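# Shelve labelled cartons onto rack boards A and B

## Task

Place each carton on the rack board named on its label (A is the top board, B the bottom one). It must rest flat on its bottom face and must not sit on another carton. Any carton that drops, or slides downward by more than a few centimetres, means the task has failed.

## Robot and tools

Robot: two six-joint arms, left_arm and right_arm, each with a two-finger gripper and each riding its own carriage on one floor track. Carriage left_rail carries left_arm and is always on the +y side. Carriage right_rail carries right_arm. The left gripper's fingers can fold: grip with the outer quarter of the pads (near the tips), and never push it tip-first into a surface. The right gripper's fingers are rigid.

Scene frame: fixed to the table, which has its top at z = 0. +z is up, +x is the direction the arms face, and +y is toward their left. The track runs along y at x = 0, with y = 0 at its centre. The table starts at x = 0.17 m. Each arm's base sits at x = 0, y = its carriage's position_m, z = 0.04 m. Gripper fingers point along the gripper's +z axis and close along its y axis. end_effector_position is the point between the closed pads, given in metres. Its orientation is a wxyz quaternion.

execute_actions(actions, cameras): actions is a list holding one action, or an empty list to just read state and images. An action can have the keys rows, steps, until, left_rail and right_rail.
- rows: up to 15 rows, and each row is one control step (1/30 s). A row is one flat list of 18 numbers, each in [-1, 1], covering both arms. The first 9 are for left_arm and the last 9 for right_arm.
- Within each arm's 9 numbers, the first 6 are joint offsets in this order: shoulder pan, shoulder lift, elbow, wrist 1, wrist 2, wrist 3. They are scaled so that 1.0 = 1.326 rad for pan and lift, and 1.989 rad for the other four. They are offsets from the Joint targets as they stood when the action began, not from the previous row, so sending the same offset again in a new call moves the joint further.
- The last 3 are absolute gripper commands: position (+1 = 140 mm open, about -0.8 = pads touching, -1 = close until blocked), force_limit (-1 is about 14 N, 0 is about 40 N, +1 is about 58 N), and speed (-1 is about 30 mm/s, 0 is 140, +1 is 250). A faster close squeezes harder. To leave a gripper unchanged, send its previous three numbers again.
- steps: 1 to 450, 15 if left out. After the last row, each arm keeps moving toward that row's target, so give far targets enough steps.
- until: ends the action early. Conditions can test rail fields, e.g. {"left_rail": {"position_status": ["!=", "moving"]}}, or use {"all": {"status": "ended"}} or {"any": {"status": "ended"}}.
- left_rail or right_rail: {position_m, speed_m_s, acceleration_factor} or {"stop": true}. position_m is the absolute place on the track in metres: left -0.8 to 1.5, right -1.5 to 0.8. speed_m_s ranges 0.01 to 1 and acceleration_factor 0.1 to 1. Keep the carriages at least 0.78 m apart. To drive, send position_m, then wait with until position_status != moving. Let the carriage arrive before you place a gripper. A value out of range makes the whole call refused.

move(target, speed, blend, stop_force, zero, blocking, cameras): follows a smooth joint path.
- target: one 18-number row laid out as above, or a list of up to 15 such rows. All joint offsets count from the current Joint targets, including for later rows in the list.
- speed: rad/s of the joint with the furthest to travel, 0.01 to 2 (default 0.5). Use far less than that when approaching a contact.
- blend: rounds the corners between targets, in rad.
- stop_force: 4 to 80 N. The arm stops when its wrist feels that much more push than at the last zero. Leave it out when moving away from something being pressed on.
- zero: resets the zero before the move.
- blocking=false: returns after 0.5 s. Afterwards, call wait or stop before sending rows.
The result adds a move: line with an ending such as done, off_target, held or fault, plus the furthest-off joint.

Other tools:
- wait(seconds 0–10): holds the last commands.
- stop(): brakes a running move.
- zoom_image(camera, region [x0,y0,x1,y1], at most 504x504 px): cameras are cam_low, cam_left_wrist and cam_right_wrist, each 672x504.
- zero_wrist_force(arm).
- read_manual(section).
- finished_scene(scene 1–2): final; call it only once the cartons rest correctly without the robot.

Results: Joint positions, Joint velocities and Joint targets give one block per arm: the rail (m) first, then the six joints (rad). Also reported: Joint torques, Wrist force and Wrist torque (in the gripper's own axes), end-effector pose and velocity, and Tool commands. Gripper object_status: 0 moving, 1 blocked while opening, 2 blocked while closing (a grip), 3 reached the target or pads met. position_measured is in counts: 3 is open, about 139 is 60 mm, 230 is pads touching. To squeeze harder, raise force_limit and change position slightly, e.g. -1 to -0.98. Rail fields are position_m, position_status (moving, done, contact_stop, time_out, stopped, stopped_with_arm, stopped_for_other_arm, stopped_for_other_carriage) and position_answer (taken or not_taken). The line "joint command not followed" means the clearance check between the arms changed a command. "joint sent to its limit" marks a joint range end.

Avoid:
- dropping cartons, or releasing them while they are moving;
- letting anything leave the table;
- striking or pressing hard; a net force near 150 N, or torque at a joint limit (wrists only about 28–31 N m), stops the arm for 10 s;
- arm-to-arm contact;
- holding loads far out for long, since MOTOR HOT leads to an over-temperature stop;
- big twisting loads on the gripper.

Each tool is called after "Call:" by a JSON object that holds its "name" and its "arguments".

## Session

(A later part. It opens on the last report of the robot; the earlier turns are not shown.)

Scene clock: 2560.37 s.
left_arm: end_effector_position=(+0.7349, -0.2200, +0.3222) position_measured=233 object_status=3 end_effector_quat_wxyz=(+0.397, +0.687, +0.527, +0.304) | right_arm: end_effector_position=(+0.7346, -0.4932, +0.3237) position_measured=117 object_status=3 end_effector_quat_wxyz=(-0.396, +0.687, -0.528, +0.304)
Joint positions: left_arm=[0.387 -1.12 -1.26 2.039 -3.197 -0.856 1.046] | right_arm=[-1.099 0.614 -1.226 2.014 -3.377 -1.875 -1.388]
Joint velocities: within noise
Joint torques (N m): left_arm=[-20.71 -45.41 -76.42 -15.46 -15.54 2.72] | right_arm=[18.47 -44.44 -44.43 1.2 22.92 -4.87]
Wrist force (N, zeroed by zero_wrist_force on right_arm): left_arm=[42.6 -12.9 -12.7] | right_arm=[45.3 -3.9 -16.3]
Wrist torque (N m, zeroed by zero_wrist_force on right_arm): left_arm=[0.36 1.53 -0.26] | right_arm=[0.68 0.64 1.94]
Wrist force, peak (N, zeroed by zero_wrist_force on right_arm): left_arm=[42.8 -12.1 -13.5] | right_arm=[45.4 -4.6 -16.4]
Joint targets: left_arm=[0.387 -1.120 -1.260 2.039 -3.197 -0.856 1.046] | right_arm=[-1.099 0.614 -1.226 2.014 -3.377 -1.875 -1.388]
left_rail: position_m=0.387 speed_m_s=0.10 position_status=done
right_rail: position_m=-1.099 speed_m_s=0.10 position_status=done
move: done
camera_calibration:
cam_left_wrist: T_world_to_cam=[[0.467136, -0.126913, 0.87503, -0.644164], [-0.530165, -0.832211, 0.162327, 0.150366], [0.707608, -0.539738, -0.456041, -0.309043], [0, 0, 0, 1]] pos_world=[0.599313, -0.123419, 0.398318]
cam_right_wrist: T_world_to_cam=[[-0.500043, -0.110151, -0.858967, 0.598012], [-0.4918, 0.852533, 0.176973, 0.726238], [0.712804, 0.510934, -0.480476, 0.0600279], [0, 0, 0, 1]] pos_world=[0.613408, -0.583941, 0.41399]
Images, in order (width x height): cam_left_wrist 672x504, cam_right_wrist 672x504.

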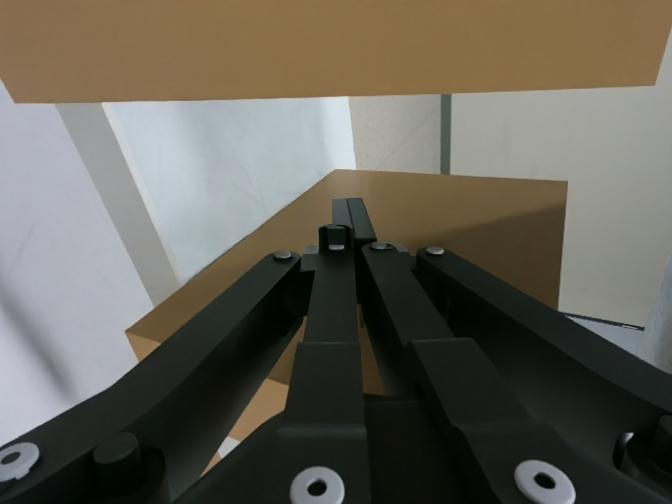

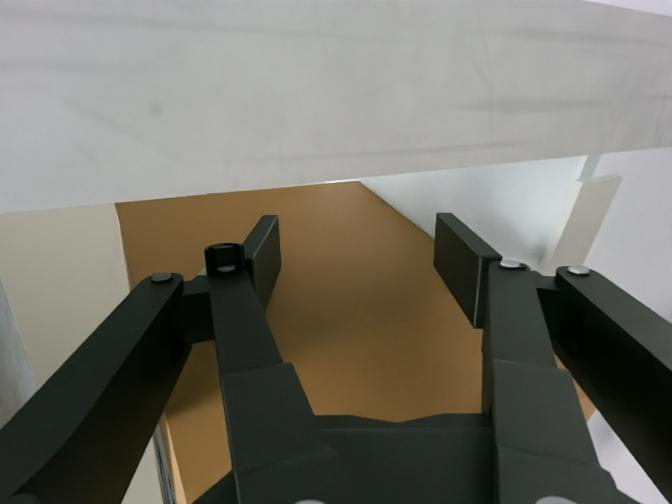

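Call:
{"name": "execute_actions", "arguments": {"actions": [{"left_rail":{"position_m":0.407,"speed_m_s":0.03},"right_rail":{"position_m":-1.12,"speed_m_s":0.03},"steps":120,"until":{"all":{"status":"ended"}}}], "cameras": ["cam_left_wrist","cam_right_wrist"]}}

Call:
{"name": "move", "arguments": {"target": [[-0.0836,-0.0649,0.0519,0.0261,0.041,-0.0514,-1,0,0,0.0548,-0.0537,0.0498,-0.0073,-0.031,0.0205,0.1,1,0],[-0.1778,-0.1313,0.096,0.0766,0.0834,-0.1198,-1,0,0,0.1197,-0.1034,0.0924,-0.0067,-0.0674,0.046,0.1,1,0]], "speed": 0.15, "blend": 0.01, "cameras": ["cam_left_wrist","cam_right_wrist"]}}

Scene clock: 2568.00 s.
left_arm: end_effector_position=(+0.7350, -0.1996, +0.3222) position_measured=233 object_status=3 end_effector_quat_wxyz=(+0.397, +0.687, +0.527, +0.304) | right_arm: end_effector_position=(+0.7347, -0.5137, +0.3237) position_measured=117 object_status=3 end_effector_quat_wxyz=(-0.396, +0.687, -0.528, +0.304)
Joint positions: left_arm=[0.407 -1.12 -1.26 2.039 -3.197 -0.856 1.046] | right_arm=[-1.12 0.614 -1.226 2.014 -3.377 -1.875 -1.388]
Joint velocities: within noise
Joint torques (N m): left_arm=[-4.62 -57.23 -29.04 -1.2 4.33 3.04] | right_arm=[-9.35 -83.78 -26.84 -8.08 -3.65 1.15]
Wrist force (N, zeroed by zero_wrist_force on right_arm): left_arm=[0.3 0.0 -0.4] | right_arm=[0.3 -6.8 3.8]
Wrist torque (N m, zeroed by zero_wrist_force on right_arm): left_arm=[0.12 0.00 -0.28] | right_arm=[-1.58 -0.08 0.02]
Wrist force, peak (N, zeroed by zero_wrist_force on right_arm): left_arm=[43.7 -13.3 -12.5] | right_arm=[45.8 -4.7 -17.2]
Joint targets: left_arm=[0.407 -1.120 -1.260 2.039 -3.197 -0.856 1.046] | right_arm=[-1.120 0.614 -1.226 2.014 -3.377 -1.875 -1.388]
Tool commands: left_gripper/position=-1.0 left_gripper/force_limit=+0.0 left_gripper/speed=+0.0 right_gripper/position=+0.1 right_gripper/force_limit=+1.0 right_gripper/speed=+0.0
left_rail: position_m=0.407 speed_m_s=0.03 position_status=done
right_rail: position_m=-1.120 speed_m_s=0.03 position_status=done
camera_calibration:
cam_left_wrist: T_world_to_cam=[[0.46713, -0.126934, 0.87503, -0.641628], [-0.530203, -0.832187, 0.162327, 0.16748], [0.707584, -0.539771, -0.45604, -0.298093], [0, 0, 0, 1]] pos_world=[0.599447, -0.102972, 0.398315]
cam_right_wrist: T_world_to_cam=[[-0.500079, -0.110216, -0.858938, 0.595792], [-0.49185, 0.852506, 0.176968, 0.743742], [0.712745, 0.510966, -0.480529, 0.0704398], [0, 0, 0, 1]] pos_world=[0.613547, -0.604371, 0.413978]
Images, in order (width x height): cam_left_wrist 672x504, cam_right_wrist 672x504.

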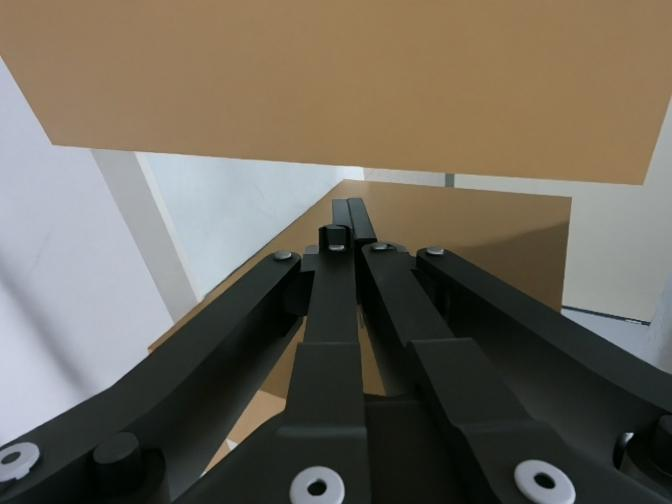

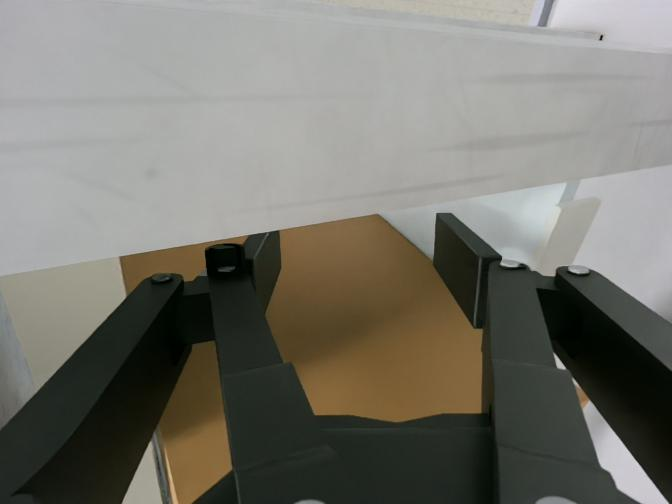

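Scene clock: 2570.13 s.
left_arm: end_effector_position=(+0.5789, -0.1961, +0.3258) position_measured=233 object_status=3 end_effector_quat_wxyz=(+0.399, +0.686, +0.526, +0.305) | right_arm: end_effector_position=(+0.5762, -0.5169, +0.3261) position_measured=117 object_status=3 end_effector_quat_wxyz=(-0.396, +0.687, -0.528, +0.305)
Joint positions: left_arm=[0.407 -1.356 -1.434 2.23 -3.045 -0.69 0.808] | right_arm=[-1.12 0.773 -1.363 2.197 -3.39 -2.009 -1.297]
Joint velocities: within noise
Joint torques (N m): left_arm=[-15.04 -75.89 -28.6 -0.75 5.51 -2.94] | right_arm=[12.38 -69.16 -24.97 -0.87 -4.11 2.63]
Wrist force (N, zeroed by zero_wrist_force on right_arm): left_arm=[0.3 -0.3 -0.3] | right_arm=[-0.2 -6.6 3.6]
Wrist torque (N m, zeroed by zero_wrist_force on right_arm): left_arm=[0.03 -0.01 -0.28] | right_arm=[-1.49 0.02 0.04]
Wrist force, peak (N, zeroed by zero_wrist_force on right_arm): left_arm=[-0.1 -0.9 -1.3] | right_arm=[0.5 -7.8 4.8]
Joint targets: left_arm=[0.407 -1.356 -1.434 2.230 -3.045 -0.690 0.808] | right_arm=[-1.120 0.773 -1.363 2.197 -3.390 -2.009 -1.297]
left_rail: position_m=0.407 speed_m_s=0.03 position_status=done
right_rail: position_m=-1.120 speed_m_s=0.03 position_status=done
move: done
camera_calibration:
cam_left_wrist: T_world_to_cam=[[0.462851, -0.126905, 0.877305, -0.569658], [-0.532186, -0.831269, 0.160527, 0.0889318], [0.708905, -0.54119, -0.452291, -0.18638], [0, 0, 0, 1]] pos_world=[0.443121, -0.099233, 0.401189]
cam_right_wrist: T_world_to_cam=[[-0.499914, -0.110327, -0.859019, 0.518124], [-0.491744, 0.852629, 0.176668, 0.668209], [0.712934, 0.510736, -0.480494, 0.186023], [0, 0, 0, 1]] pos_world=[0.454983, -0.60758, 0.41641]
Images, in order (width x height): cam_left_wrist 672x504, cam_right_wrist 672x504.

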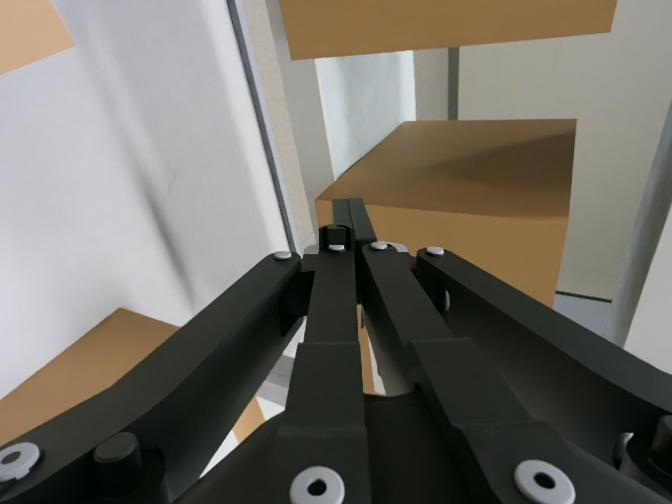

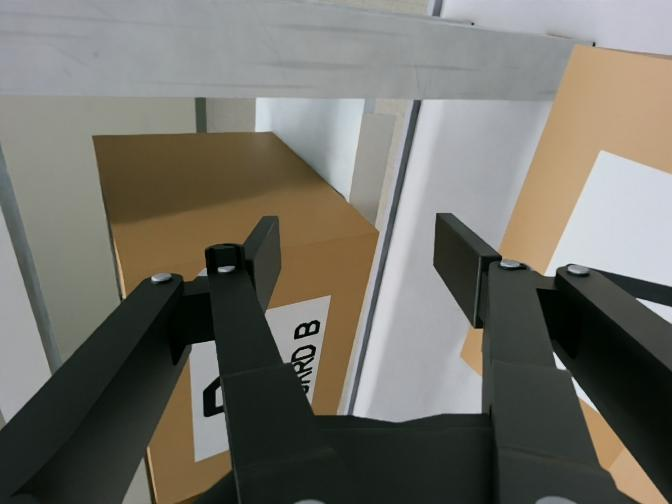

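Call:
{"name": "execute_actions", "arguments": {"actions": [{"left_rail":{"position_m":0.749,"speed_m_s":0.2,"acceleration_factor":0.3},"right_rail":{"position_m":-0.778,"speed_m_s":0.2,"acceleration_factor":0.3},"steps":220,"until":{"all":{"status":"ended"}}}]}}

Scene clock: 2591.17 s.
left_arm: end_effector_position=(+0.5788, +0.1458, +0.3258) position_measured=233 object_status=3 end_effector_quat_wxyz=(+0.399, +0.686, +0.526, +0.305) | right_arm: end_effector_position=(+0.5760, -0.1750, +0.3261) position_measured=117 object_status=3 end_effector_quat_wxyz=(-0.396, +0.687, -0.528, +0.305)
Joint positions: left_arm=[0.749 -1.356 -1.434 2.23 -3.045 -0.69 0.808] | right_arm=[-0.778 0.773 -1.363 2.197 -3.39 -2.009 -1.297]
Joint velocities: within noise
Joint torques (N m): left_arm=[-5.43 -71.1 -37.5 -2.06 4.15 -2.59] | right_arm=[11.83 -48.77 -35.2 -2.84 -3.24 2.49]
Wrist force (N, zeroed by zero_wrist_force on right_arm): left_arm=[0.1 -0.4 -0.1] | right_arm=[0.0 -6.8 3.6]
Wrist torque (N m, zeroed by zero_wrist_force on right_arm): left_arm=[0.01 0.02 -0.28] | right_arm=[-1.55 -0.01 0.04]
Wrist force, peak (N, zeroed by zero_wrist_force on right_arm): left_arm=[0.8 -0.5 -0.4] | right_arm=[-0.5 -7.1 4.4]
Joint targets: left_arm=[0.749 -1.356 -1.434 2.230 -3.045 -0.690 0.808] | right_arm=[-0.778 0.773 -1.363 2.197 -3.390 -2.009 -1.297]
Tool commands: left_gripper/position=-1.0 left_gripper/force_limit=+0.0 left_gripper/speed=+0.0 right_gripper/position=+0.1 right_gripper/force_limit=+1.0 right_gripper/speed=+0.0
left_rail: position_m=0.749 speed_m_s=0.20 position_status=done
right_rail: position_m=-0.778 speed_m_s=0.20 position_status=done
camera_calibration:
cam_left_wrist: T_world_to_cam=[[0.462837, -0.126907, 0.877312, -0.526215], [-0.532199, -0.831262, 0.160523, 0.373138], [0.708905, -0.5412, -0.452279, -0.00125361], [0, 0, 0, 1]] pos_world=[0.443025, 0.242717, 0.401191]
cam_right_wrist: T_world_to_cam=[[-0.499907, -0.110328, -0.859023, 0.5558], [-0.491753, 0.852623, 0.176669, 0.376606], [0.712932, 0.510745, -0.480487, 0.0114567], [0, 0, 0, 1]] pos_world=[0.454877, -0.265634, 0.416415]

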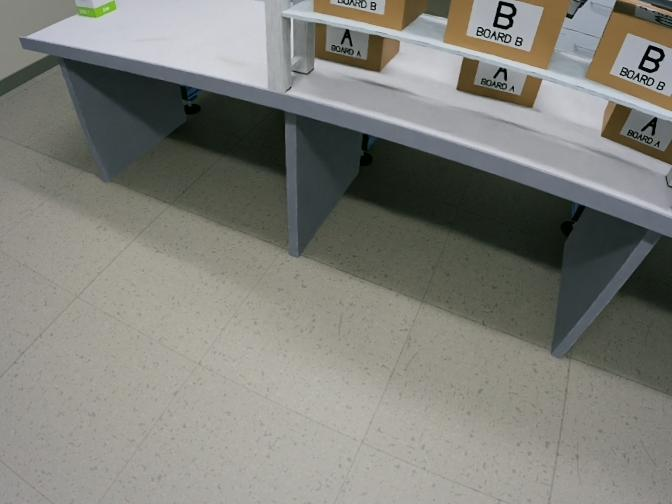

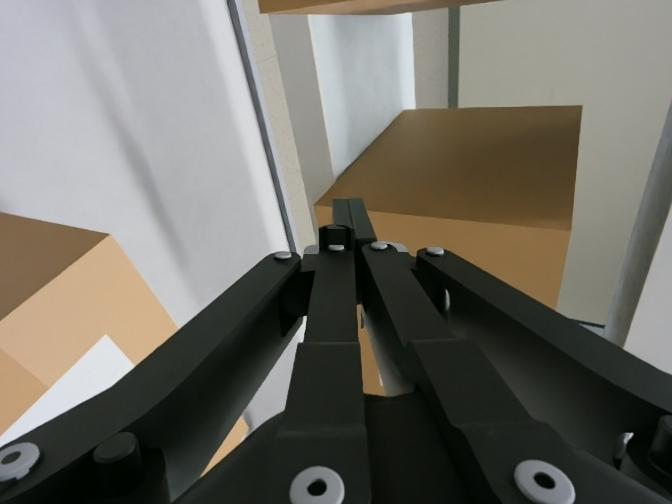

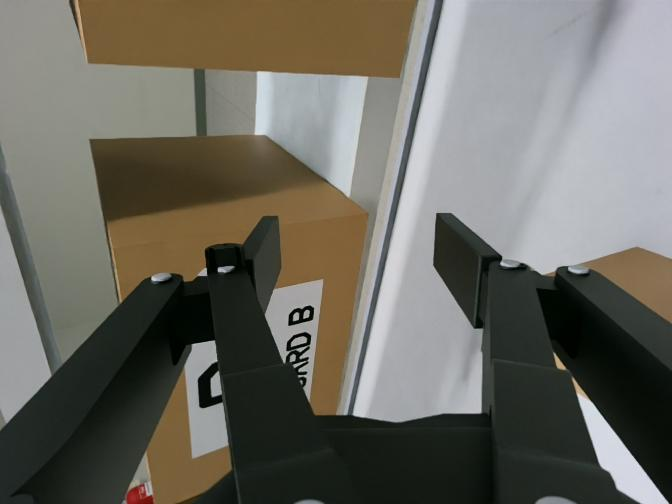

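Call:
{"name": "zoom_image", "arguments": {"camera": "cam_left_wrist", "region": [0, 180, 300, 504]}}

Call:
{"name": "zoom_image", "arguments": {"camera": "cam_right_wrist", "region": [400, 180, 672, 504]}}

Scaled by 1.556.

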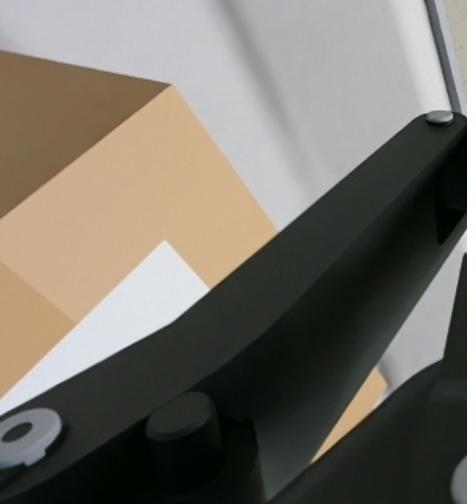

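Scaled by 1.556.

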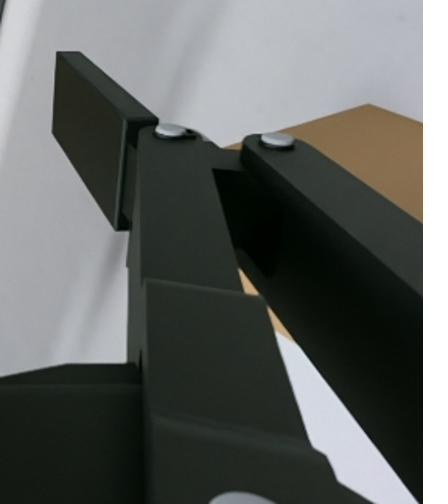

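Call:
{"name": "move", "arguments": {"target": [0,-0.25,0,0.45,0,0,-1,0,0,0,-0.25,0,0.45,0,0,0.1,1,0], "speed": 0.5, "cameras": ["cam_left_wrist","cam_right_wrist"]}}

Scene clock: 2683.07 s.
left_arm: end_effector_position=(+0.5412, +0.3182, +0.3642) position_measured=233 object_status=3 end_effector_quat_wxyz=(+0.165, +0.786, +0.446, +0.395) | right_arm: end_effector_position=(+0.4524, -0.2954, +0.3208) position_measured=117 object_status=3 end_effector_quat_wxyz=(-0.142, +0.797, -0.527, +0.258)
Joint positions: left_arm=[0.749 -1.356 -1.766 2.23 -2.15 -0.69 0.808] | right_arm=[-0.778 0.773 -1.694 2.197 -2.496 -2.009 -1.297]
Joint velocities: within noise
Joint torques (N m): left_arm=[2.51 -51.92 -54.62 -0.32 3.84 -2.43] | right_arm=[9.4 -50.22 -44.68 -0.94 -3.08 2.55]
Wrist force (N, zeroed by zero_wrist_force on right_arm): left_arm=[0.1 0.0 0.0] | right_arm=[-0.4 -7.0 3.5]
Wrist torque (N m, zeroed by zero_wrist_force on right_arm): left_arm=[0.01 -0.08 -0.08] | right_arm=[-1.40 0.07 0.15]
Wrist force, peak (N, zeroed by zero_wrist_force on right_arm): left_arm=[0.8 -0.6 -0.4] | right_arm=[-0.1 -7.6 3.3]
Joint targets: left_arm=[0.749 -1.356 -1.766 2.230 -2.150 -0.690 0.808] | right_arm=[-0.778 0.773 -1.694 2.197 -2.496 -2.009 -1.297]
left_rail: position_m=0.749 speed_m_s=0.20 position_status=done
right_rail: position_m=-0.778 speed_m_s=0.20 position_status=done
move: done
camera_calibration:
cam_left_wrist: T_world_to_cam=[[0.55548, -0.550981, 0.622786, -0.343074], [-0.536941, -0.809556, -0.237305, 0.630782], [0.63493, -0.202581, -0.745536, 0.175163], [0, 0, 0, 1]] pos_world=[0.418047, 0.357111, 0.493939]
cam_right_wrist: T_world_to_cam=[[-0.780202, -0.383686, -0.494035, 0.405144], [-0.451121, 0.89225, 0.0194743, 0.463242], [0.433331, 0.238063, -0.869224, 0.329245], [0, 0, 0, 1]] pos_world=[0.3824, -0.336261, 0.477322]
Images, in order (width x height): cam_left_wrist 672x504, cam_right_wrist 672x504.

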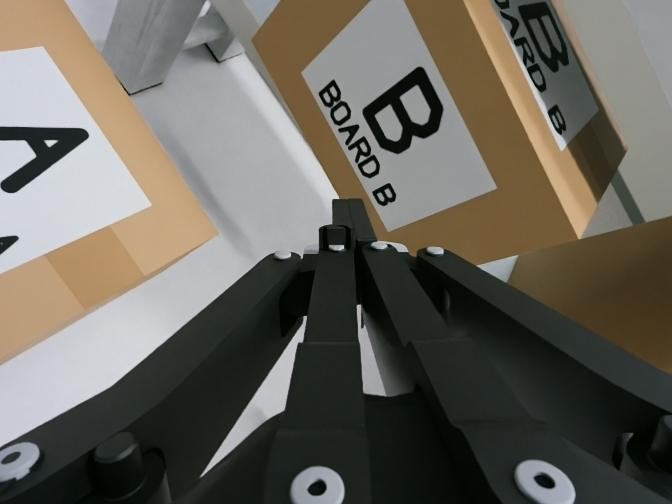

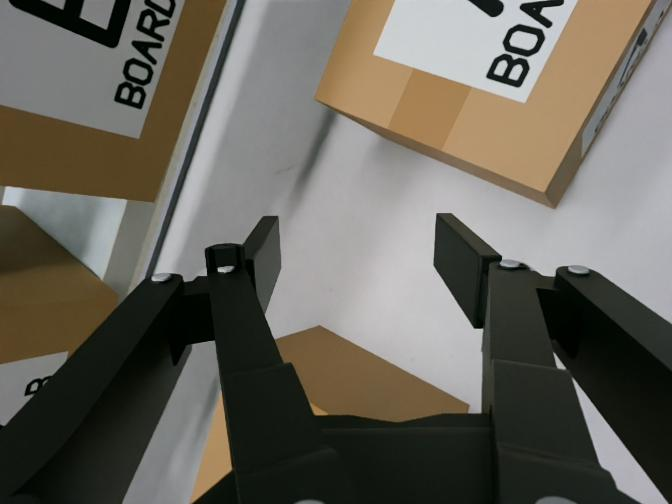

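Call:
{"name": "move", "arguments": {"target": [0,-0.1,0,0.25,0,0,-1,0,0,0,-0.1,0,0.25,0,0,0.1,1,0], "speed": 0.5, "cameras": ["cam_left_wrist","cam_right_wrist"]}}

Scene clock: 2701.13 s.
left_arm: end_effector_position=(+0.5133, +0.4457, +0.3750) position_measured=233 object_status=3 end_effector_quat_wxyz=(+0.006, +0.817, +0.375, +0.438) | right_arm: end_effector_position=(+0.3479, -0.3974, +0.3054) position_measured=117 object_status=3 end_effector_quat_wxyz=(+0.029, +0.836, -0.504, +0.217)
Joint positions: left_arm=[0.749 -1.356 -1.898 2.23 -1.653 -0.69 0.808] | right_arm=[-0.778 0.773 -1.827 2.197 -1.999 -2.009 -1.297]
Joint velocities: within noise
Joint torques (N m): left_arm=[9.77 -41.86 -59.38 -0.23 3.7 -2.12] | right_arm=[7.44 -37.31 -39.36 -0.46 -2.75 2.32]
Wrist force (N, zeroed by zero_wrist_force on right_arm): left_arm=[0.1 0.1 -0.3] | right_arm=[-0.4 -7.5 2.9]
Wrist torque (N m, zeroed by zero_wrist_force on right_arm): left_arm=[-0.06 -0.15 0.08] | right_arm=[-1.34 0.05 0.26]
Wrist force, peak (N, zeroed by zero_wrist_force on right_arm): left_arm=[0.6 -0.9 0.0] | right_arm=[-0.6 -7.8 3.7]
Joint targets: left_arm=[0.749 -1.356 -1.898 2.230 -1.653 -0.690 0.808] | right_arm=[-0.778 0.773 -1.827 2.197 -1.998 -2.009 -1.297]
left_rail: position_m=0.749 speed_m_s=0.20 position_status=done
right_rail: position_m=-0.778 speed_m_s=0.20 position_status=done
move: done
camera_calibration:
cam_left_wrist: T_world_to_cam=[[0.593661, -0.725734, 0.347673, -0.102665], [-0.56448, -0.68348, -0.462835, 0.764075], [0.573523, 0.0785129, -0.815418, 0.159139], [0, 0, 0, 1]] pos_world=[0.400983, 0.435228, 0.5191]
cam_right_wrist: T_world_to_cam=[[-0.867421, -0.468747, -0.166908, 0.173512], [-0.460265, 0.883333, -0.0887676, 0.540035], [0.189045, -0.000177074, -0.981968, 0.410152], [0, 0, 0, 1]] pos_world=[0.32153, -0.395625, 0.479654]
Images, in order (width x height): cam_left_wrist 672x504, cam_right_wrist 672x504.

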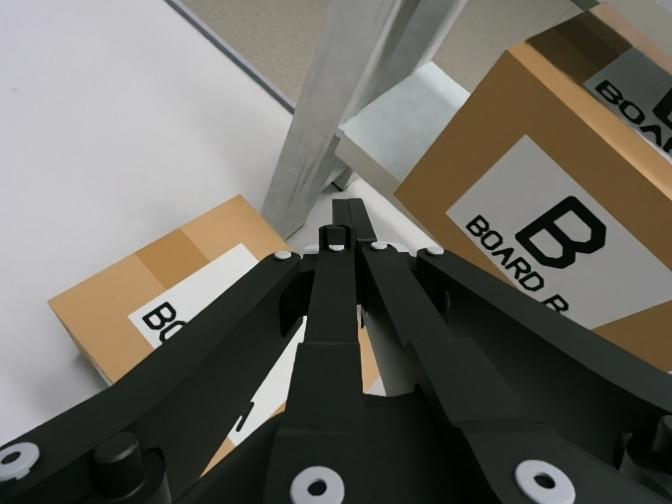

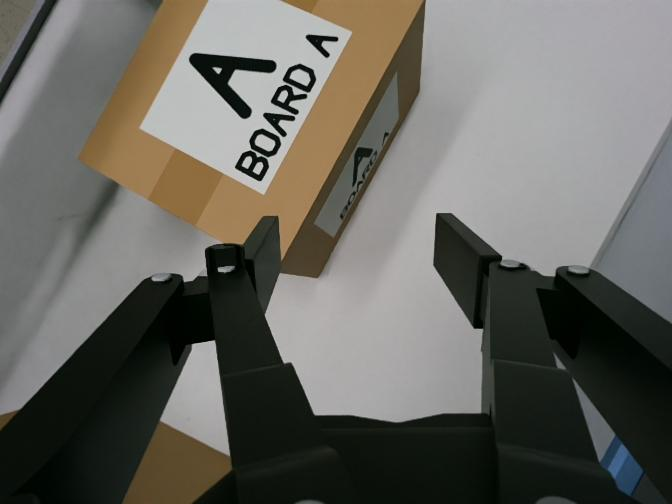

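Call:
{"name": "execute_actions", "arguments": {"actions": [{"left_rail":{"position_m":0.770,"speed_m_s":0.1,"acceleration_factor":0.3},"right_rail":{"position_m":-0.766,"speed_m_s":0.1,"acceleration_factor":0.3},"steps":120,"until":{"all":{"status":"ended"}}}], "cameras": []}}

Call:
{"name": "move", "arguments": {"target": [-0.1606,0.33814,0.07491,-0.63916,0.05499,-0.15735,-1,0,0,0.11743,0.39028,0.06974,-0.77232,-0.06387,0.05087,0.1,1,0], "speed": 0.5, "cameras": ["cam_left_wrist","cam_right_wrist"]}}

Scene clock: 2726.90 s.
left_arm: end_effector_position=(+0.5133, +0.4667, +0.3750) position_measured=233 object_status=3 end_effector_quat_wxyz=(+0.006, +0.817, +0.375, +0.438) | right_arm: end_effector_position=(+0.3479, -0.3854, +0.3054) position_measured=117 object_status=3 end_effector_quat_wxyz=(+0.029, +0.836, -0.504, +0.217)
Joint positions: left_arm=[0.77 -1.356 -1.898 2.23 -1.653 -0.69 0.808] | right_arm=[-0.766 0.773 -1.827 2.197 -1.998 -2.009 -1.297]
Joint velocities: within noise
Joint torques (N m): left_arm=[10.78 -37.22 -57.9 -0.66 3.64 -2.27] | right_arm=[6.06 -31.61 -37.16 -1.38 -2.33 2.18]
Wrist force (N, zeroed by zero_wrist_force on right_arm): left_arm=[0.0 0.0 0.1] | right_arm=[-0.1 -7.5 3.0]
Wrist torque (N m, zeroed by zero_wrist_force on right_arm): left_arm=[-0.08 -0.14 0.08] | right_arm=[-1.34 -0.02 0.26]
Wrist force, peak (N, zeroed by zero_wrist_force on right_arm): left_arm=[-0.5 0.4 -0.4] | right_arm=[-0.1 -7.7 3.3]
Joint targets: left_arm=[0.770 -1.356 -1.898 2.230 -1.653 -0.690 0.808] | right_arm=[-0.766 0.773 -1.827 2.197 -1.998 -2.009 -1.297]
Tool commands: left_gripper/position=-1.0 left_gripper/force_limit=+0.0 left_gripper/speed=+0.0 right_gripper/position=+0.1 right_gripper/force_limit=+1.0 right_gripper/speed=+0.0
left_rail: position_m=0.770 speed_m_s=0.10 position_status=done
right_rail: position_m=-0.766 speed_m_s=0.10 position_status=done
No camera images: "cameras" was empty.

Scene clock: 2730.60 s.
left_arm: end_effector_position=(+0.4602, +0.1688, +0.2501) position_measured=233 object_status=3 end_effector_quat_wxyz=(+0.397, +0.687, +0.527, +0.304) | right_arm: end_effector_position=(+0.4600, -0.1650, +0.2498) position_measured=117 object_status=3 end_effector_quat_wxyz=(-0.397, +0.687, -0.527, +0.304)
Joint positions: left_arm=[0.77 -1.569 -1.45 2.379 -2.924 -0.581 0.495] | right_arm=[-0.766 0.929 -1.31 2.336 -3.534 -2.136 -1.195]
Joint velocities: within noise
Joint torques (N m): left_arm=[-15.1 -25.37 -23.24 -9.07 5.27 -3.05] | right_arm=[10.73 -42.42 -17.73 -9.59 -4.03 2.99]
Wrist force (N, zeroed by zero_wrist_force on right_arm): left_arm=[0.1 -0.2 -0.5] | right_arm=[-0.8 -6.5 3.9]
Wrist torque (N m, zeroed by zero_wrist_force on right_arm): left_arm=[0.03 0.05 -0.27] | right_arm=[-1.48 0.11 -0.05]
Wrist force, peak (N, zeroed by zero_wrist_force on right_arm): left_arm=[1.0 -0.5 -0.1] | right_arm=[-0.7 -7.5 4.0]
Joint targets: left_arm=[0.770 -1.569 -1.450 2.379 -2.924 -0.581 0.495] | right_arm=[-0.766 0.929 -1.310 2.336 -3.534 -2.136 -1.195]
left_rail: position_m=0.770 speed_m_s=0.10 position_status=done
right_rail: position_m=-0.766 speed_m_s=0.10 position_status=done
move: done
camera_calibration:
cam_left_wrist: T_world_to_cam=[[0.467485, -0.126912, 0.874844, -0.403539], [-0.529998, -0.832289, 0.162473, 0.33992], [0.707503, -0.539619, -0.456346, 0.0624619], [0, 0, 0, 1]] pos_world=[0.324613, 0.265403, 0.32631]
cam_right_wrist: T_world_to_cam=[[-0.499609, -0.110443, -0.859182, 0.433263], [-0.492511, 0.852148, 0.176853, 0.324712], [0.712618, 0.511514, -0.480135, 0.0525962], [0, 0, 0, 1]] pos_world=[0.338905, -0.255755, 0.340079]
Images, in order (width x height): cam_left_wrist 672x504, cam_right_wrist 672x504.

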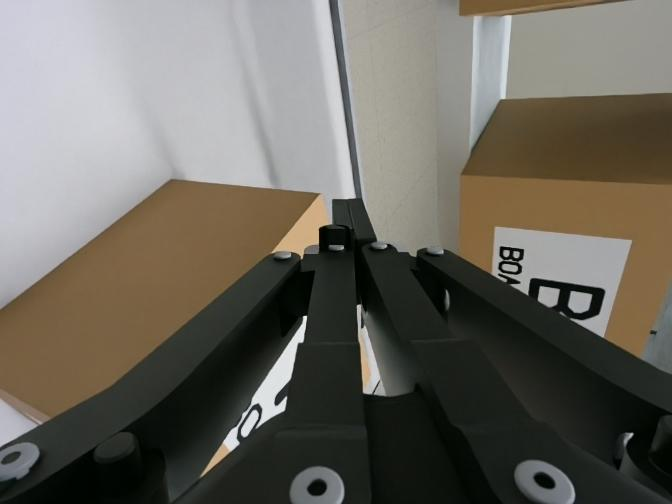

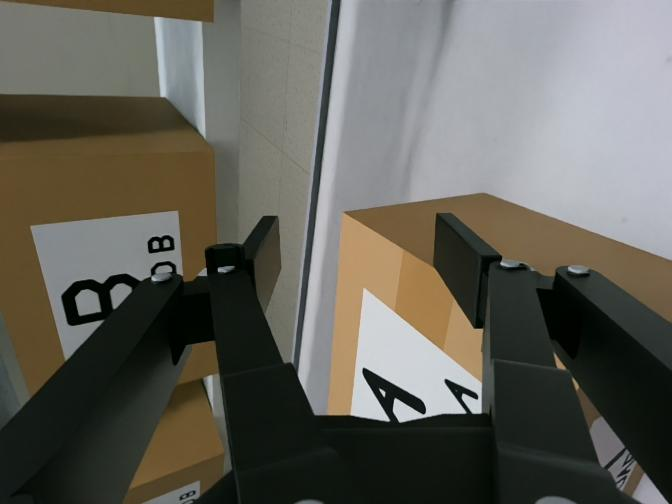

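Call:
{"name": "move", "arguments": {"target": [[0,0.13158,0.01924,-0.10696,0,0,-1,0,0,0,0.13068,0.01032,-0.09744,0,0,0.1,1,0],[0,0.28043,0.02369,-0.21064,0,0,-1,0,0,0,0.27159,0.00642,-0.18748,0,0,0.1,1,0]], "speed": 0.3, "blend": 0.01, "cameras": ["cam_left_wrist","cam_right_wrist"]}}

Call:
{"name": "zero_wrist_force", "arguments": {"arm": "right_arm"}}

Scene clock: 2748.77 s.
left_arm: end_effector_position=(+0.4602, +0.1687, +0.0823) position_measured=233 object_status=3 end_effector_quat_wxyz=(+0.397, +0.687, +0.527, +0.304) | right_arm: end_effector_position=(+0.4600, -0.1650, +0.0820) position_measured=117 object_status=3 end_effector_quat_wxyz=(-0.397, +0.687, -0.527, +0.304)
Joint positions: left_arm=[0.77 -1.569 -1.079 2.426 -3.343 -0.581 0.495] | right_arm=[-0.766 0.929 -0.95 2.349 -3.907 -2.136 -1.195]
Joint velocities: within noise
Joint torques (N m): left_arm=[-13.42 -38.7 -3.55 -9.13 4.31 -2.79] | right_arm=[10.58 -56.35 -18.72 -9.82 -3.87 2.58]
Wrist force (N, zeroed by zero_wrist_force on right_arm): left_arm=[0.1 -0.2 -0.3] | right_arm=[-0.6 -6.5 4.4]
Wrist torque (N m, zeroed by zero_wrist_force on right_arm): left_arm=[0.07 0.05 -0.26] | right_arm=[-1.47 0.05 0.00]
Wrist force, peak (N, zeroed by zero_wrist_force on right_arm): left_arm=[0.5 -1.4 0.5] | right_arm=[-0.6 -7.3 4.4]
Joint targets: left_arm=[0.770 -1.569 -1.078 2.426 -3.343 -0.581 0.495] | right_arm=[-0.766 0.929 -0.949 2.349 -3.907 -2.136 -1.195]
left_rail: position_m=0.770 speed_m_s=0.10 position_status=done
right_rail: position_m=-0.766 speed_m_s=0.10 position_status=done
move: done
camera_calibration:
cam_left_wrist: T_world_to_cam=[[0.467478, -0.126797, 0.874864, -0.256686], [-0.530002, -0.832265, 0.16258, 0.367101], [0.707504, -0.539682, -0.456268, -0.0141891], [0, 0, 0, 1]] pos_world=[0.324598, 0.265321, 0.158408]
cam_right_wrist: T_world_to_cam=[[-0.499533, -0.110345, -0.859239, 0.289058], [-0.49253, 0.852125, 0.17691, 0.354388], [0.712658, 0.511573, -0.480013, -0.0279688], [0, 0, 0, 1]] pos_world=[0.338873, -0.255779, 0.172249]
Images, in order (width x height): cam_left_wrist 672x504, cam_right_wrist 672x504.

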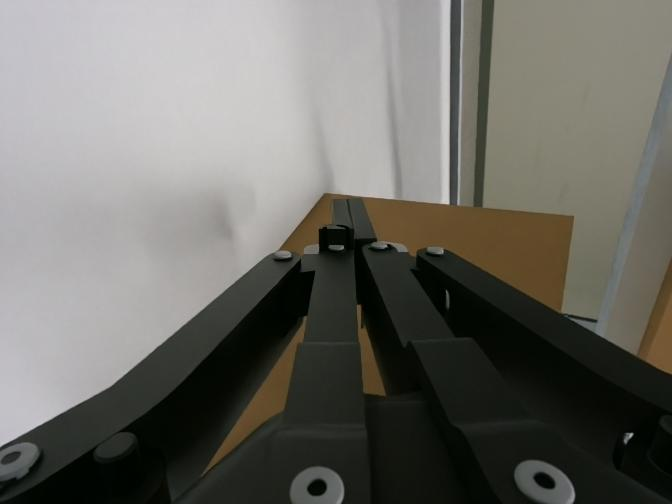

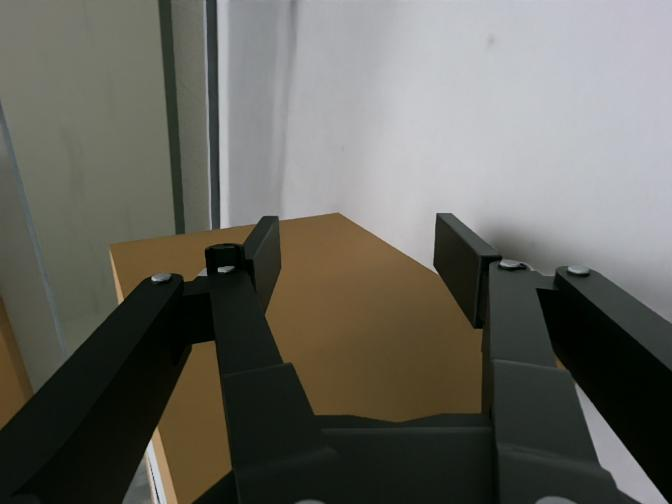

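Wrist force sensor zeroed.

Call:
{"name": "execute_actions", "arguments": {"actions": [{"left_rail":{"position_m":0.7435,"speed_m_s":0.02,"acceleration_factor":0.1},"right_rail":{"position_m":-0.7395,"speed_m_s":0.02,"acceleration_factor":0.1},"steps":120,"until":{"all":{"status":"ended"}}}], "cameras": []}}

Scene clock: 2757.87 s.
left_arm: end_effector_position=(+0.4602, +0.1424, +0.0821) position_measured=233 object_status=3 end_effector_quat_wxyz=(+0.397, +0.687, +0.527, +0.304) | right_arm: end_effector_position=(+0.4600, -0.1386, +0.0819) position_measured=117 object_status=3 end_effector_quat_wxyz=(-0.396, +0.687, -0.527, +0.304)
Joint positions: left_arm=[0.744 -1.569 -1.078 2.426 -3.343 -0.581 0.495] | right_arm=[-0.74 0.929 -0.949 2.349 -3.907 -2.136 -1.195]
Joint velocities: within noise
Joint torques (N m): left_arm=[-11.51 -55.61 -53.56 -6.7 0.62 -2.68] | right_arm=[6.99 -71.16 -31.03 -7.63 7.78 -0.32]
Wrist force (N, zeroed by zero_wrist_force on right_arm): left_arm=[39.9 -12.8 -13.4] | right_arm=[40.6 8.0 -4.7]
Wrist torque (N m, zeroed by zero_wrist_force on right_arm): left_arm=[0.31 1.43 -0.30] | right_arm=[0.01 0.69 1.55]
Wrist force, peak (N, zeroed by zero_wrist_force on right_arm): left_arm=[39.9 -12.8 -13.4] | right_arm=[40.7 8.1 -4.2]
Joint targets: left_arm=[0.743 -1.569 -1.078 2.426 -3.343 -0.581 0.495] | right_arm=[-0.740 0.929 -0.949 2.349 -3.907 -2.136 -1.195]
Tool commands: left_gripper/position=-1.0 left_gripper/force_limit=+0.0 left_gripper/speed=+0.0 right_gripper/position=+0.1 right_gripper/force_limit=+1.0 right_gripper/speed=+0.0
left_rail: position_m=0.744 position_m_goal=0.743 speed_m_s=0.02 position_status=done
right_rail: position_m=-0.740 speed_m_s=0.02 position_status=done
No camera images: "cameras" was empty.

Contact already, 40 N. Add ~2 mm each in steps.

Call:
{"name": "execute_actions", "arguments": {"actions": [{"left_rail":{"position_m":0.7425},"right_rail":{"position_m":-0.7385},"steps":90,"until":{"all":{"status":"ended"}}}], "cameras": []}}

Scene clock: 2761.63 s.
left_arm: end_effector_position=(+0.4602, +0.1413, +0.0821) position_measured=233 object_status=3 end_effector_quat_wxyz=(+0.397, +0.687, +0.527, +0.304) | right_arm: end_effector_position=(+0.4600, -0.1375, +0.0819) position_measured=117 object_status=3 end_effector_quat_wxyz=(-0.397, +0.687, -0.527, +0.304)
Joint positions: left_arm=[0.743 -1.569 -1.078 2.426 -3.343 -0.581 0.495] | right_arm=[-0.739 0.929 -0.949 2.349 -3.907 -2.136 -1.195]
Joint velocities: within noise
Joint torques (N m): left_arm=[-11.72 -93.49 -60.21 -8.85 -1.16 -2.75] | right_arm=[16.91 -85.83 -35.23 -5.74 18.12 -2.09]
Wrist force (N, zeroed by zero_wrist_force on right_arm): left_arm=[55.0 -20.9 -13.3] | right_arm=[58.0 6.6 -8.6]
Wrist torque (N m, zeroed by zero_wrist_force on right_arm): left_arm=[0.57 2.04 -0.24] | right_arm=[0.13 0.88 2.26]
Wrist force, peak (N, zeroed by zero_wrist_force on right_arm): left_arm=[55.0 -21.4 -12.7] | right_arm=[58.0 6.6 -8.6]
Joint targets: left_arm=[0.743 -1.569 -1.078 2.426 -3.343 -0.581 0.495] | right_arm=[-0.739 0.929 -0.949 2.349 -3.907 -2.136 -1.195]
Tool commands: left_gripper/position=-1.0 left_gripper/force_limit=+0.0 left_gripper/speed=+0.0 right_gripper/position=+0.1 right_gripper/force_limit=+1.0 right_gripper/speed=+0.0
left_rail: position_m=0.743 speed_m_s=0.02 position_status=done
right_rail: position_m=-0.739 speed_m_s=0.02 position_status=done
No camera images: "cameras" was empty.

Call:
{"name": "execute_actions", "arguments": {"actions": [{"left_rail":{"position_m":0.7419},"right_rail":{"position_m":-0.7379},"steps":90,"until":{"all":{"status":"ended"}}}], "cameras": ["cam_left_wrist","cam_right_wrist"]}}

Call:
{"name": "move", "arguments": {"target": [0,-0.04727,0.00027,0.03124,0,0,-1,0,0,0,-0.04416,0.00271,0.02673,0,0,0.1,1,0], "speed": 0.04, "cameras": ["cam_left_wrist","cam_right_wrist"]}}

Scene clock: 2803.07 s.
left_arm: end_effector_position=(+0.4602, +0.1407, +0.0822) position_measured=233 object_status=3 end_effector_quat_wxyz=(+0.397, +0.687, +0.527, +0.304) | right_arm: end_effector_position=(+0.4600, -0.1369, +0.0819) position_measured=117 object_status=3 end_effector_quat_wxyz=(-0.397, +0.687, -0.527, +0.304)
Joint positions: left_arm=[0.742 -1.569 -1.078 2.426 -3.343 -0.581 0.495] | right_arm=[-0.738 0.929 -0.949 2.349 -3.907 -2.136 -1.195]
Joint velocities: within noise
Joint torques (N m): left_arm=[-26.45 -92.16 -59.81 -19.54 -1.85 -2.46] | right_arm=[42.23 -86.28 -32.12 -3.76 18.18 -1.93]
Wrist force (N, zeroed by zero_wrist_force on right_arm): left_arm=[63.4 -25.9 -12.7] | right_arm=[67.3 6.7 -10.7]
Wrist torque (N m, zeroed by zero_wrist_force on right_arm): left_arm=[0.70 2.37 -0.20] | right_arm=[0.27 1.05 2.66]
Wrist force, peak (N, zeroed by zero_wrist_force on right_arm): left_arm=[63.5 -25.7 -13.0] | right_arm=[67.5 7.0 -10.2]
Joint targets: left_arm=[0.742 -1.569 -1.078 2.426 -3.343 -0.581 0.495] | right_arm=[-0.738 0.929 -0.949 2.349 -3.907 -2.136 -1.195]
Tool commands: left_gripper/position=-1.0 left_gripper/force_limit=+0.0 left_gripper/speed=+0.0 right_gripper/position=+0.1 right_gripper/force_limit=+1.0 right_gripper/speed=+0.0
left_rail: position_m=0.742 speed_m_s=0.02 position_status=done
right_rail: position_m=-0.738 speed_m_s=0.02 position_status=done
camera_calibration:
cam_left_wrist: T_world_to_cam=[[0.467484, -0.126828, 0.874856, -0.260155], [-0.529995, -0.832276, 0.16255, 0.343762], [0.707506, -0.539659, -0.456294, -0.0293887], [0, 0, 0, 1]] pos_world=[0.324603, 0.23725, 0.158309]
cam_right_wrist: T_world_to_cam=[[-0.499553, -0.110371, -0.859223, 0.292059], [-0.492525, 0.852131, 0.176895, 0.330504], [0.712647, 0.511558, -0.480045, -0.0423532], [0, 0, 0, 1]] pos_world=[0.338864, -0.227732, 0.172148]
Images, in order (width x height): cam_left_wrist 672x504, cam_right_wrist 672x504.

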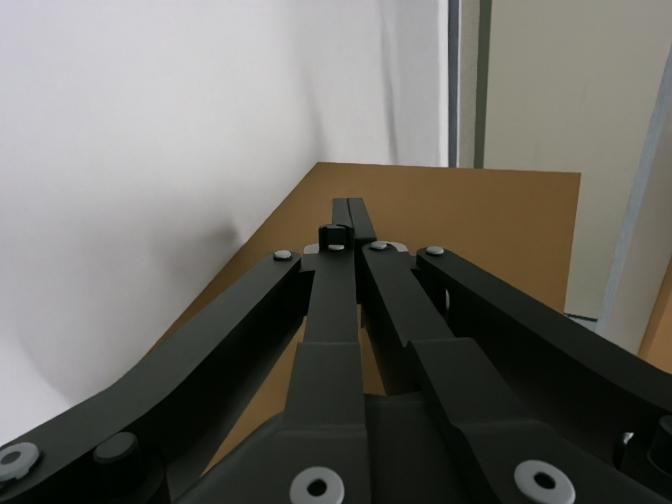

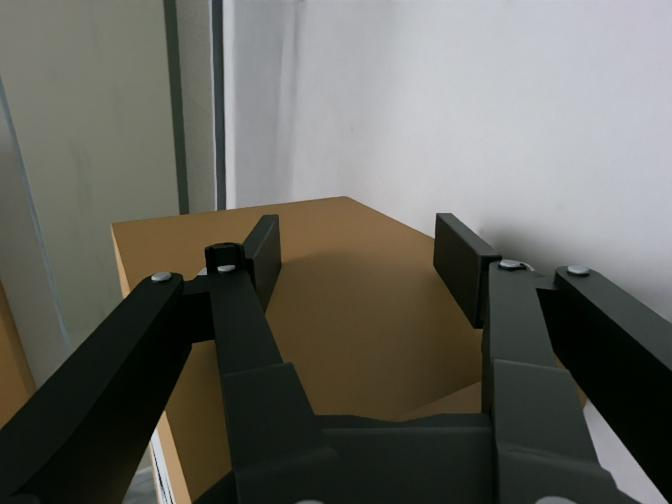

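Scene clock: 2804.97 s.
left_arm: end_effector_position=(+0.4602, +0.1406, +0.1081) position_measured=233 object_status=3 end_effector_quat_wxyz=(+0.397, +0.687, +0.527, +0.304) | right_arm: end_effector_position=(+0.4600, -0.1369, +0.1078) position_measured=117 object_status=3 end_effector_quat_wxyz=(-0.397, +0.687, -0.527, +0.304)
Joint positions: left_arm=[0.742 -1.569 -1.141 2.427 -3.281 -0.581 0.495] | right_arm=[-0.738 0.929 -1.008 2.354 -3.854 -2.136 -1.195]
Joint velocities: within noise
Joint torques (N m): left_arm=[-33.04 -101.03 -63.79 -9.03 -1.83 -2.27] | right_arm=[42.68 -81.83 -33.11 -2.43 18.2 -2.06]
Wrist force (N, zeroed by zero_wrist_force on right_arm): left_arm=[62.4 -29.2 -7.6] | right_arm=[66.3 7.2 -9.6]
Wrist torque (N m, zeroed by zero_wrist_force on right_arm): left_arm=[0.67 2.34 -0.18] | right_arm=[0.47 1.07 2.51]
Wrist force, peak (N, zeroed by zero_wrist_force on right_arm): left_arm=[66.0 -30.3 -8.0] | right_arm=[70.0 6.1 -10.8]
Joint targets: left_arm=[0.742 -1.569 -1.141 2.427 -3.281 -0.581 0.495] | right_arm=[-0.738 0.929 -1.008 2.354 -3.854 -2.136 -1.195]
left_rail: position_m=0.742 speed_m_s=0.02 position_status=done
right_rail: position_m=-0.738 speed_m_s=0.02 position_status=done
move: done
camera_calibration:
cam_left_wrist: T_world_to_cam=[[0.467484, -0.12681, 0.874859, -0.282843], [-0.529995, -0.832272, 0.162567, 0.339518], [0.707506, -0.539668, -0.456282, -0.017577], [0, 0, 0, 1]] pos_world=[0.324603, 0.237218, 0.184233]
cam_right_wrist: T_world_to_cam=[[-0.499557, -0.110376, -0.859221, 0.314327], [-0.492525, 0.852132, 0.176892, 0.325878], [0.712644, 0.511555, -0.480051, -0.0299637], [0, 0, 0, 1]] pos_world=[0.338881, -0.227668, 0.198047]
Images, in order (width x height): cam_left_wrist 672x504, cam_right_wrist 672x504.

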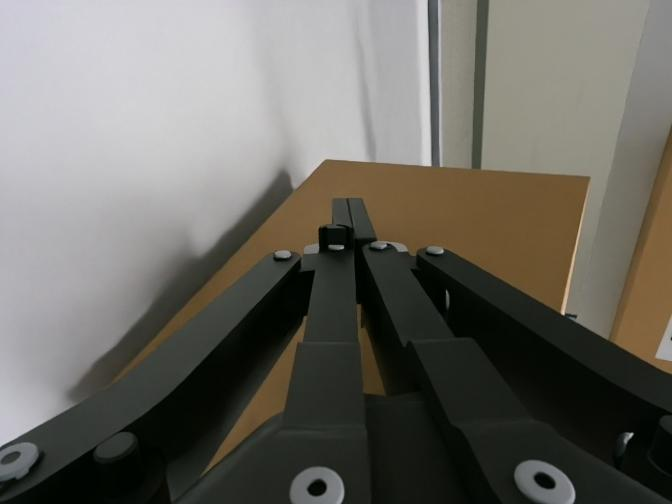

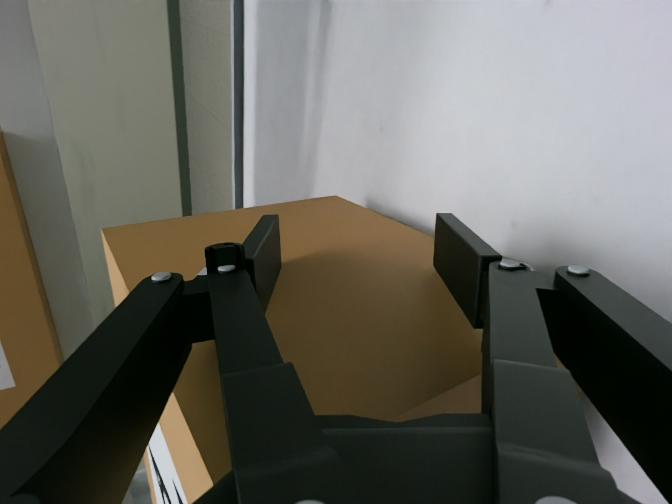

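Call:
{"name": "move", "arguments": {"target": [[0,-0.0516,-0.00145,0.03585,0,0,-1,0,0,0,-0.0488,0.00144,0.0311,0,0,0.1,1,0],[0,-0.10157,-0.00472,0.07243,0,0,-1,0,0,0,-0.09676,0.00118,0.06333,0,0,0.1,1,0],[0,-0.17014,-0.0126,0.12602,0,0,-1,0,0,0,-0.1639,-0.00223,0.1115,0,0,0.1,1,0],[0,-0.23316,-0.02397,0.1794,0,0,-1,0,0,0,-0.22742,-0.00914,0.16076,0,0,0.1,1,0]], "speed": 0.08, "blend": 0.01, "cameras": ["cam_left_wrist","cam_right_wrist"]}}

Scene clock: 2817.23 s.
left_arm: end_effector_position=(+0.4602, +0.1407, +0.2501) position_measured=233 object_status=3 end_effector_quat_wxyz=(+0.397, +0.687, +0.527, +0.304) | right_arm: end_effector_position=(+0.4600, -0.1368, +0.2497) position_measured=117 object_status=3 end_effector_quat_wxyz=(-0.397, +0.687, -0.527, +0.304)
Joint positions: left_arm=[0.742 -1.569 -1.45 2.379 -2.924 -0.581 0.495] | right_arm=[-0.738 0.929 -1.309 2.336 -3.534 -2.136 -1.195]
Joint velocities: within noise
Joint torques (N m): left_arm=[-43.38 -78.48 -99.5 -9.57 -1.01 -2.23] | right_arm=[39.75 -65.76 -57.67 -2.65 18.56 -1.96]
Wrist force (N, zeroed by zero_wrist_force on right_arm): left_arm=[62.9 -29.1 -8.8] | right_arm=[66.7 5.8 -10.7]
Wrist torque (N m, zeroed by zero_wrist_force on right_arm): left_arm=[0.69 2.37 -0.17] | right_arm=[0.42 1.17 2.56]
Wrist force, peak (N, zeroed by zero_wrist_force on right_arm): left_arm=[71.9 -32.5 -9.4] | right_arm=[76.3 6.3 -12.4]
Joint targets: left_arm=[0.742 -1.569 -1.450 2.379 -2.924 -0.581 0.495] | right_arm=[-0.738 0.929 -1.310 2.336 -3.534 -2.136 -1.195]
left_rail: position_m=0.742 speed_m_s=0.02 position_status=done
right_rail: position_m=-0.738 speed_m_s=0.02 position_status=done
move: done
camera_calibration:
cam_left_wrist: T_world_to_cam=[[0.467484, -0.12679, 0.874862, -0.407048], [-0.530003, -0.832262, 0.162592, 0.316503], [0.7075, -0.539688, -0.456268, 0.0472617], [0, 0, 0, 1]] pos_world=[0.324598, 0.237311, 0.326214]
cam_right_wrist: T_world_to_cam=[[-0.499566, -0.110388, -0.859214, 0.436282], [-0.492523, 0.852134, 0.176885, 0.30076], [0.71264, 0.511548, -0.480066, 0.0381381], [0, 0, 0, 1]] pos_world=[0.338904, -0.227637, 0.339969]
Images, in order (width x height): cam_left_wrist 672x504, cam_right_wrist 672x504.

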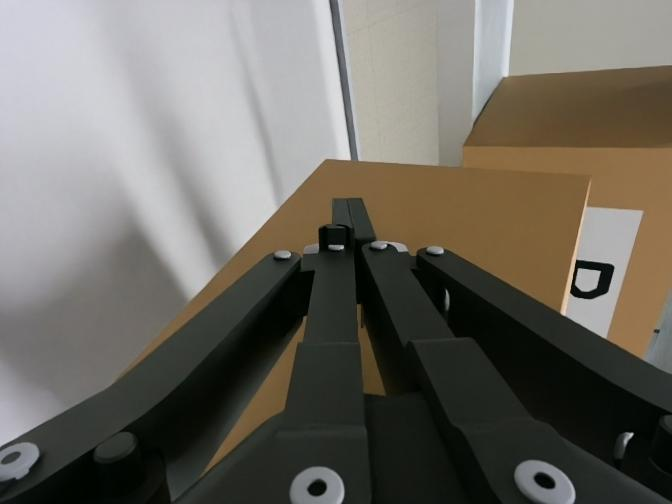

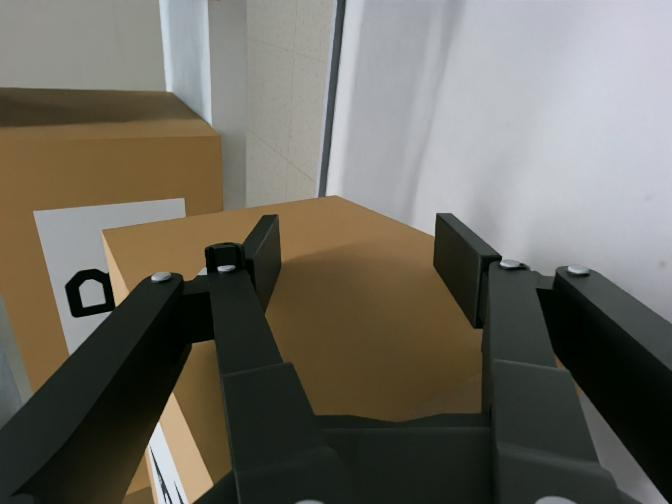

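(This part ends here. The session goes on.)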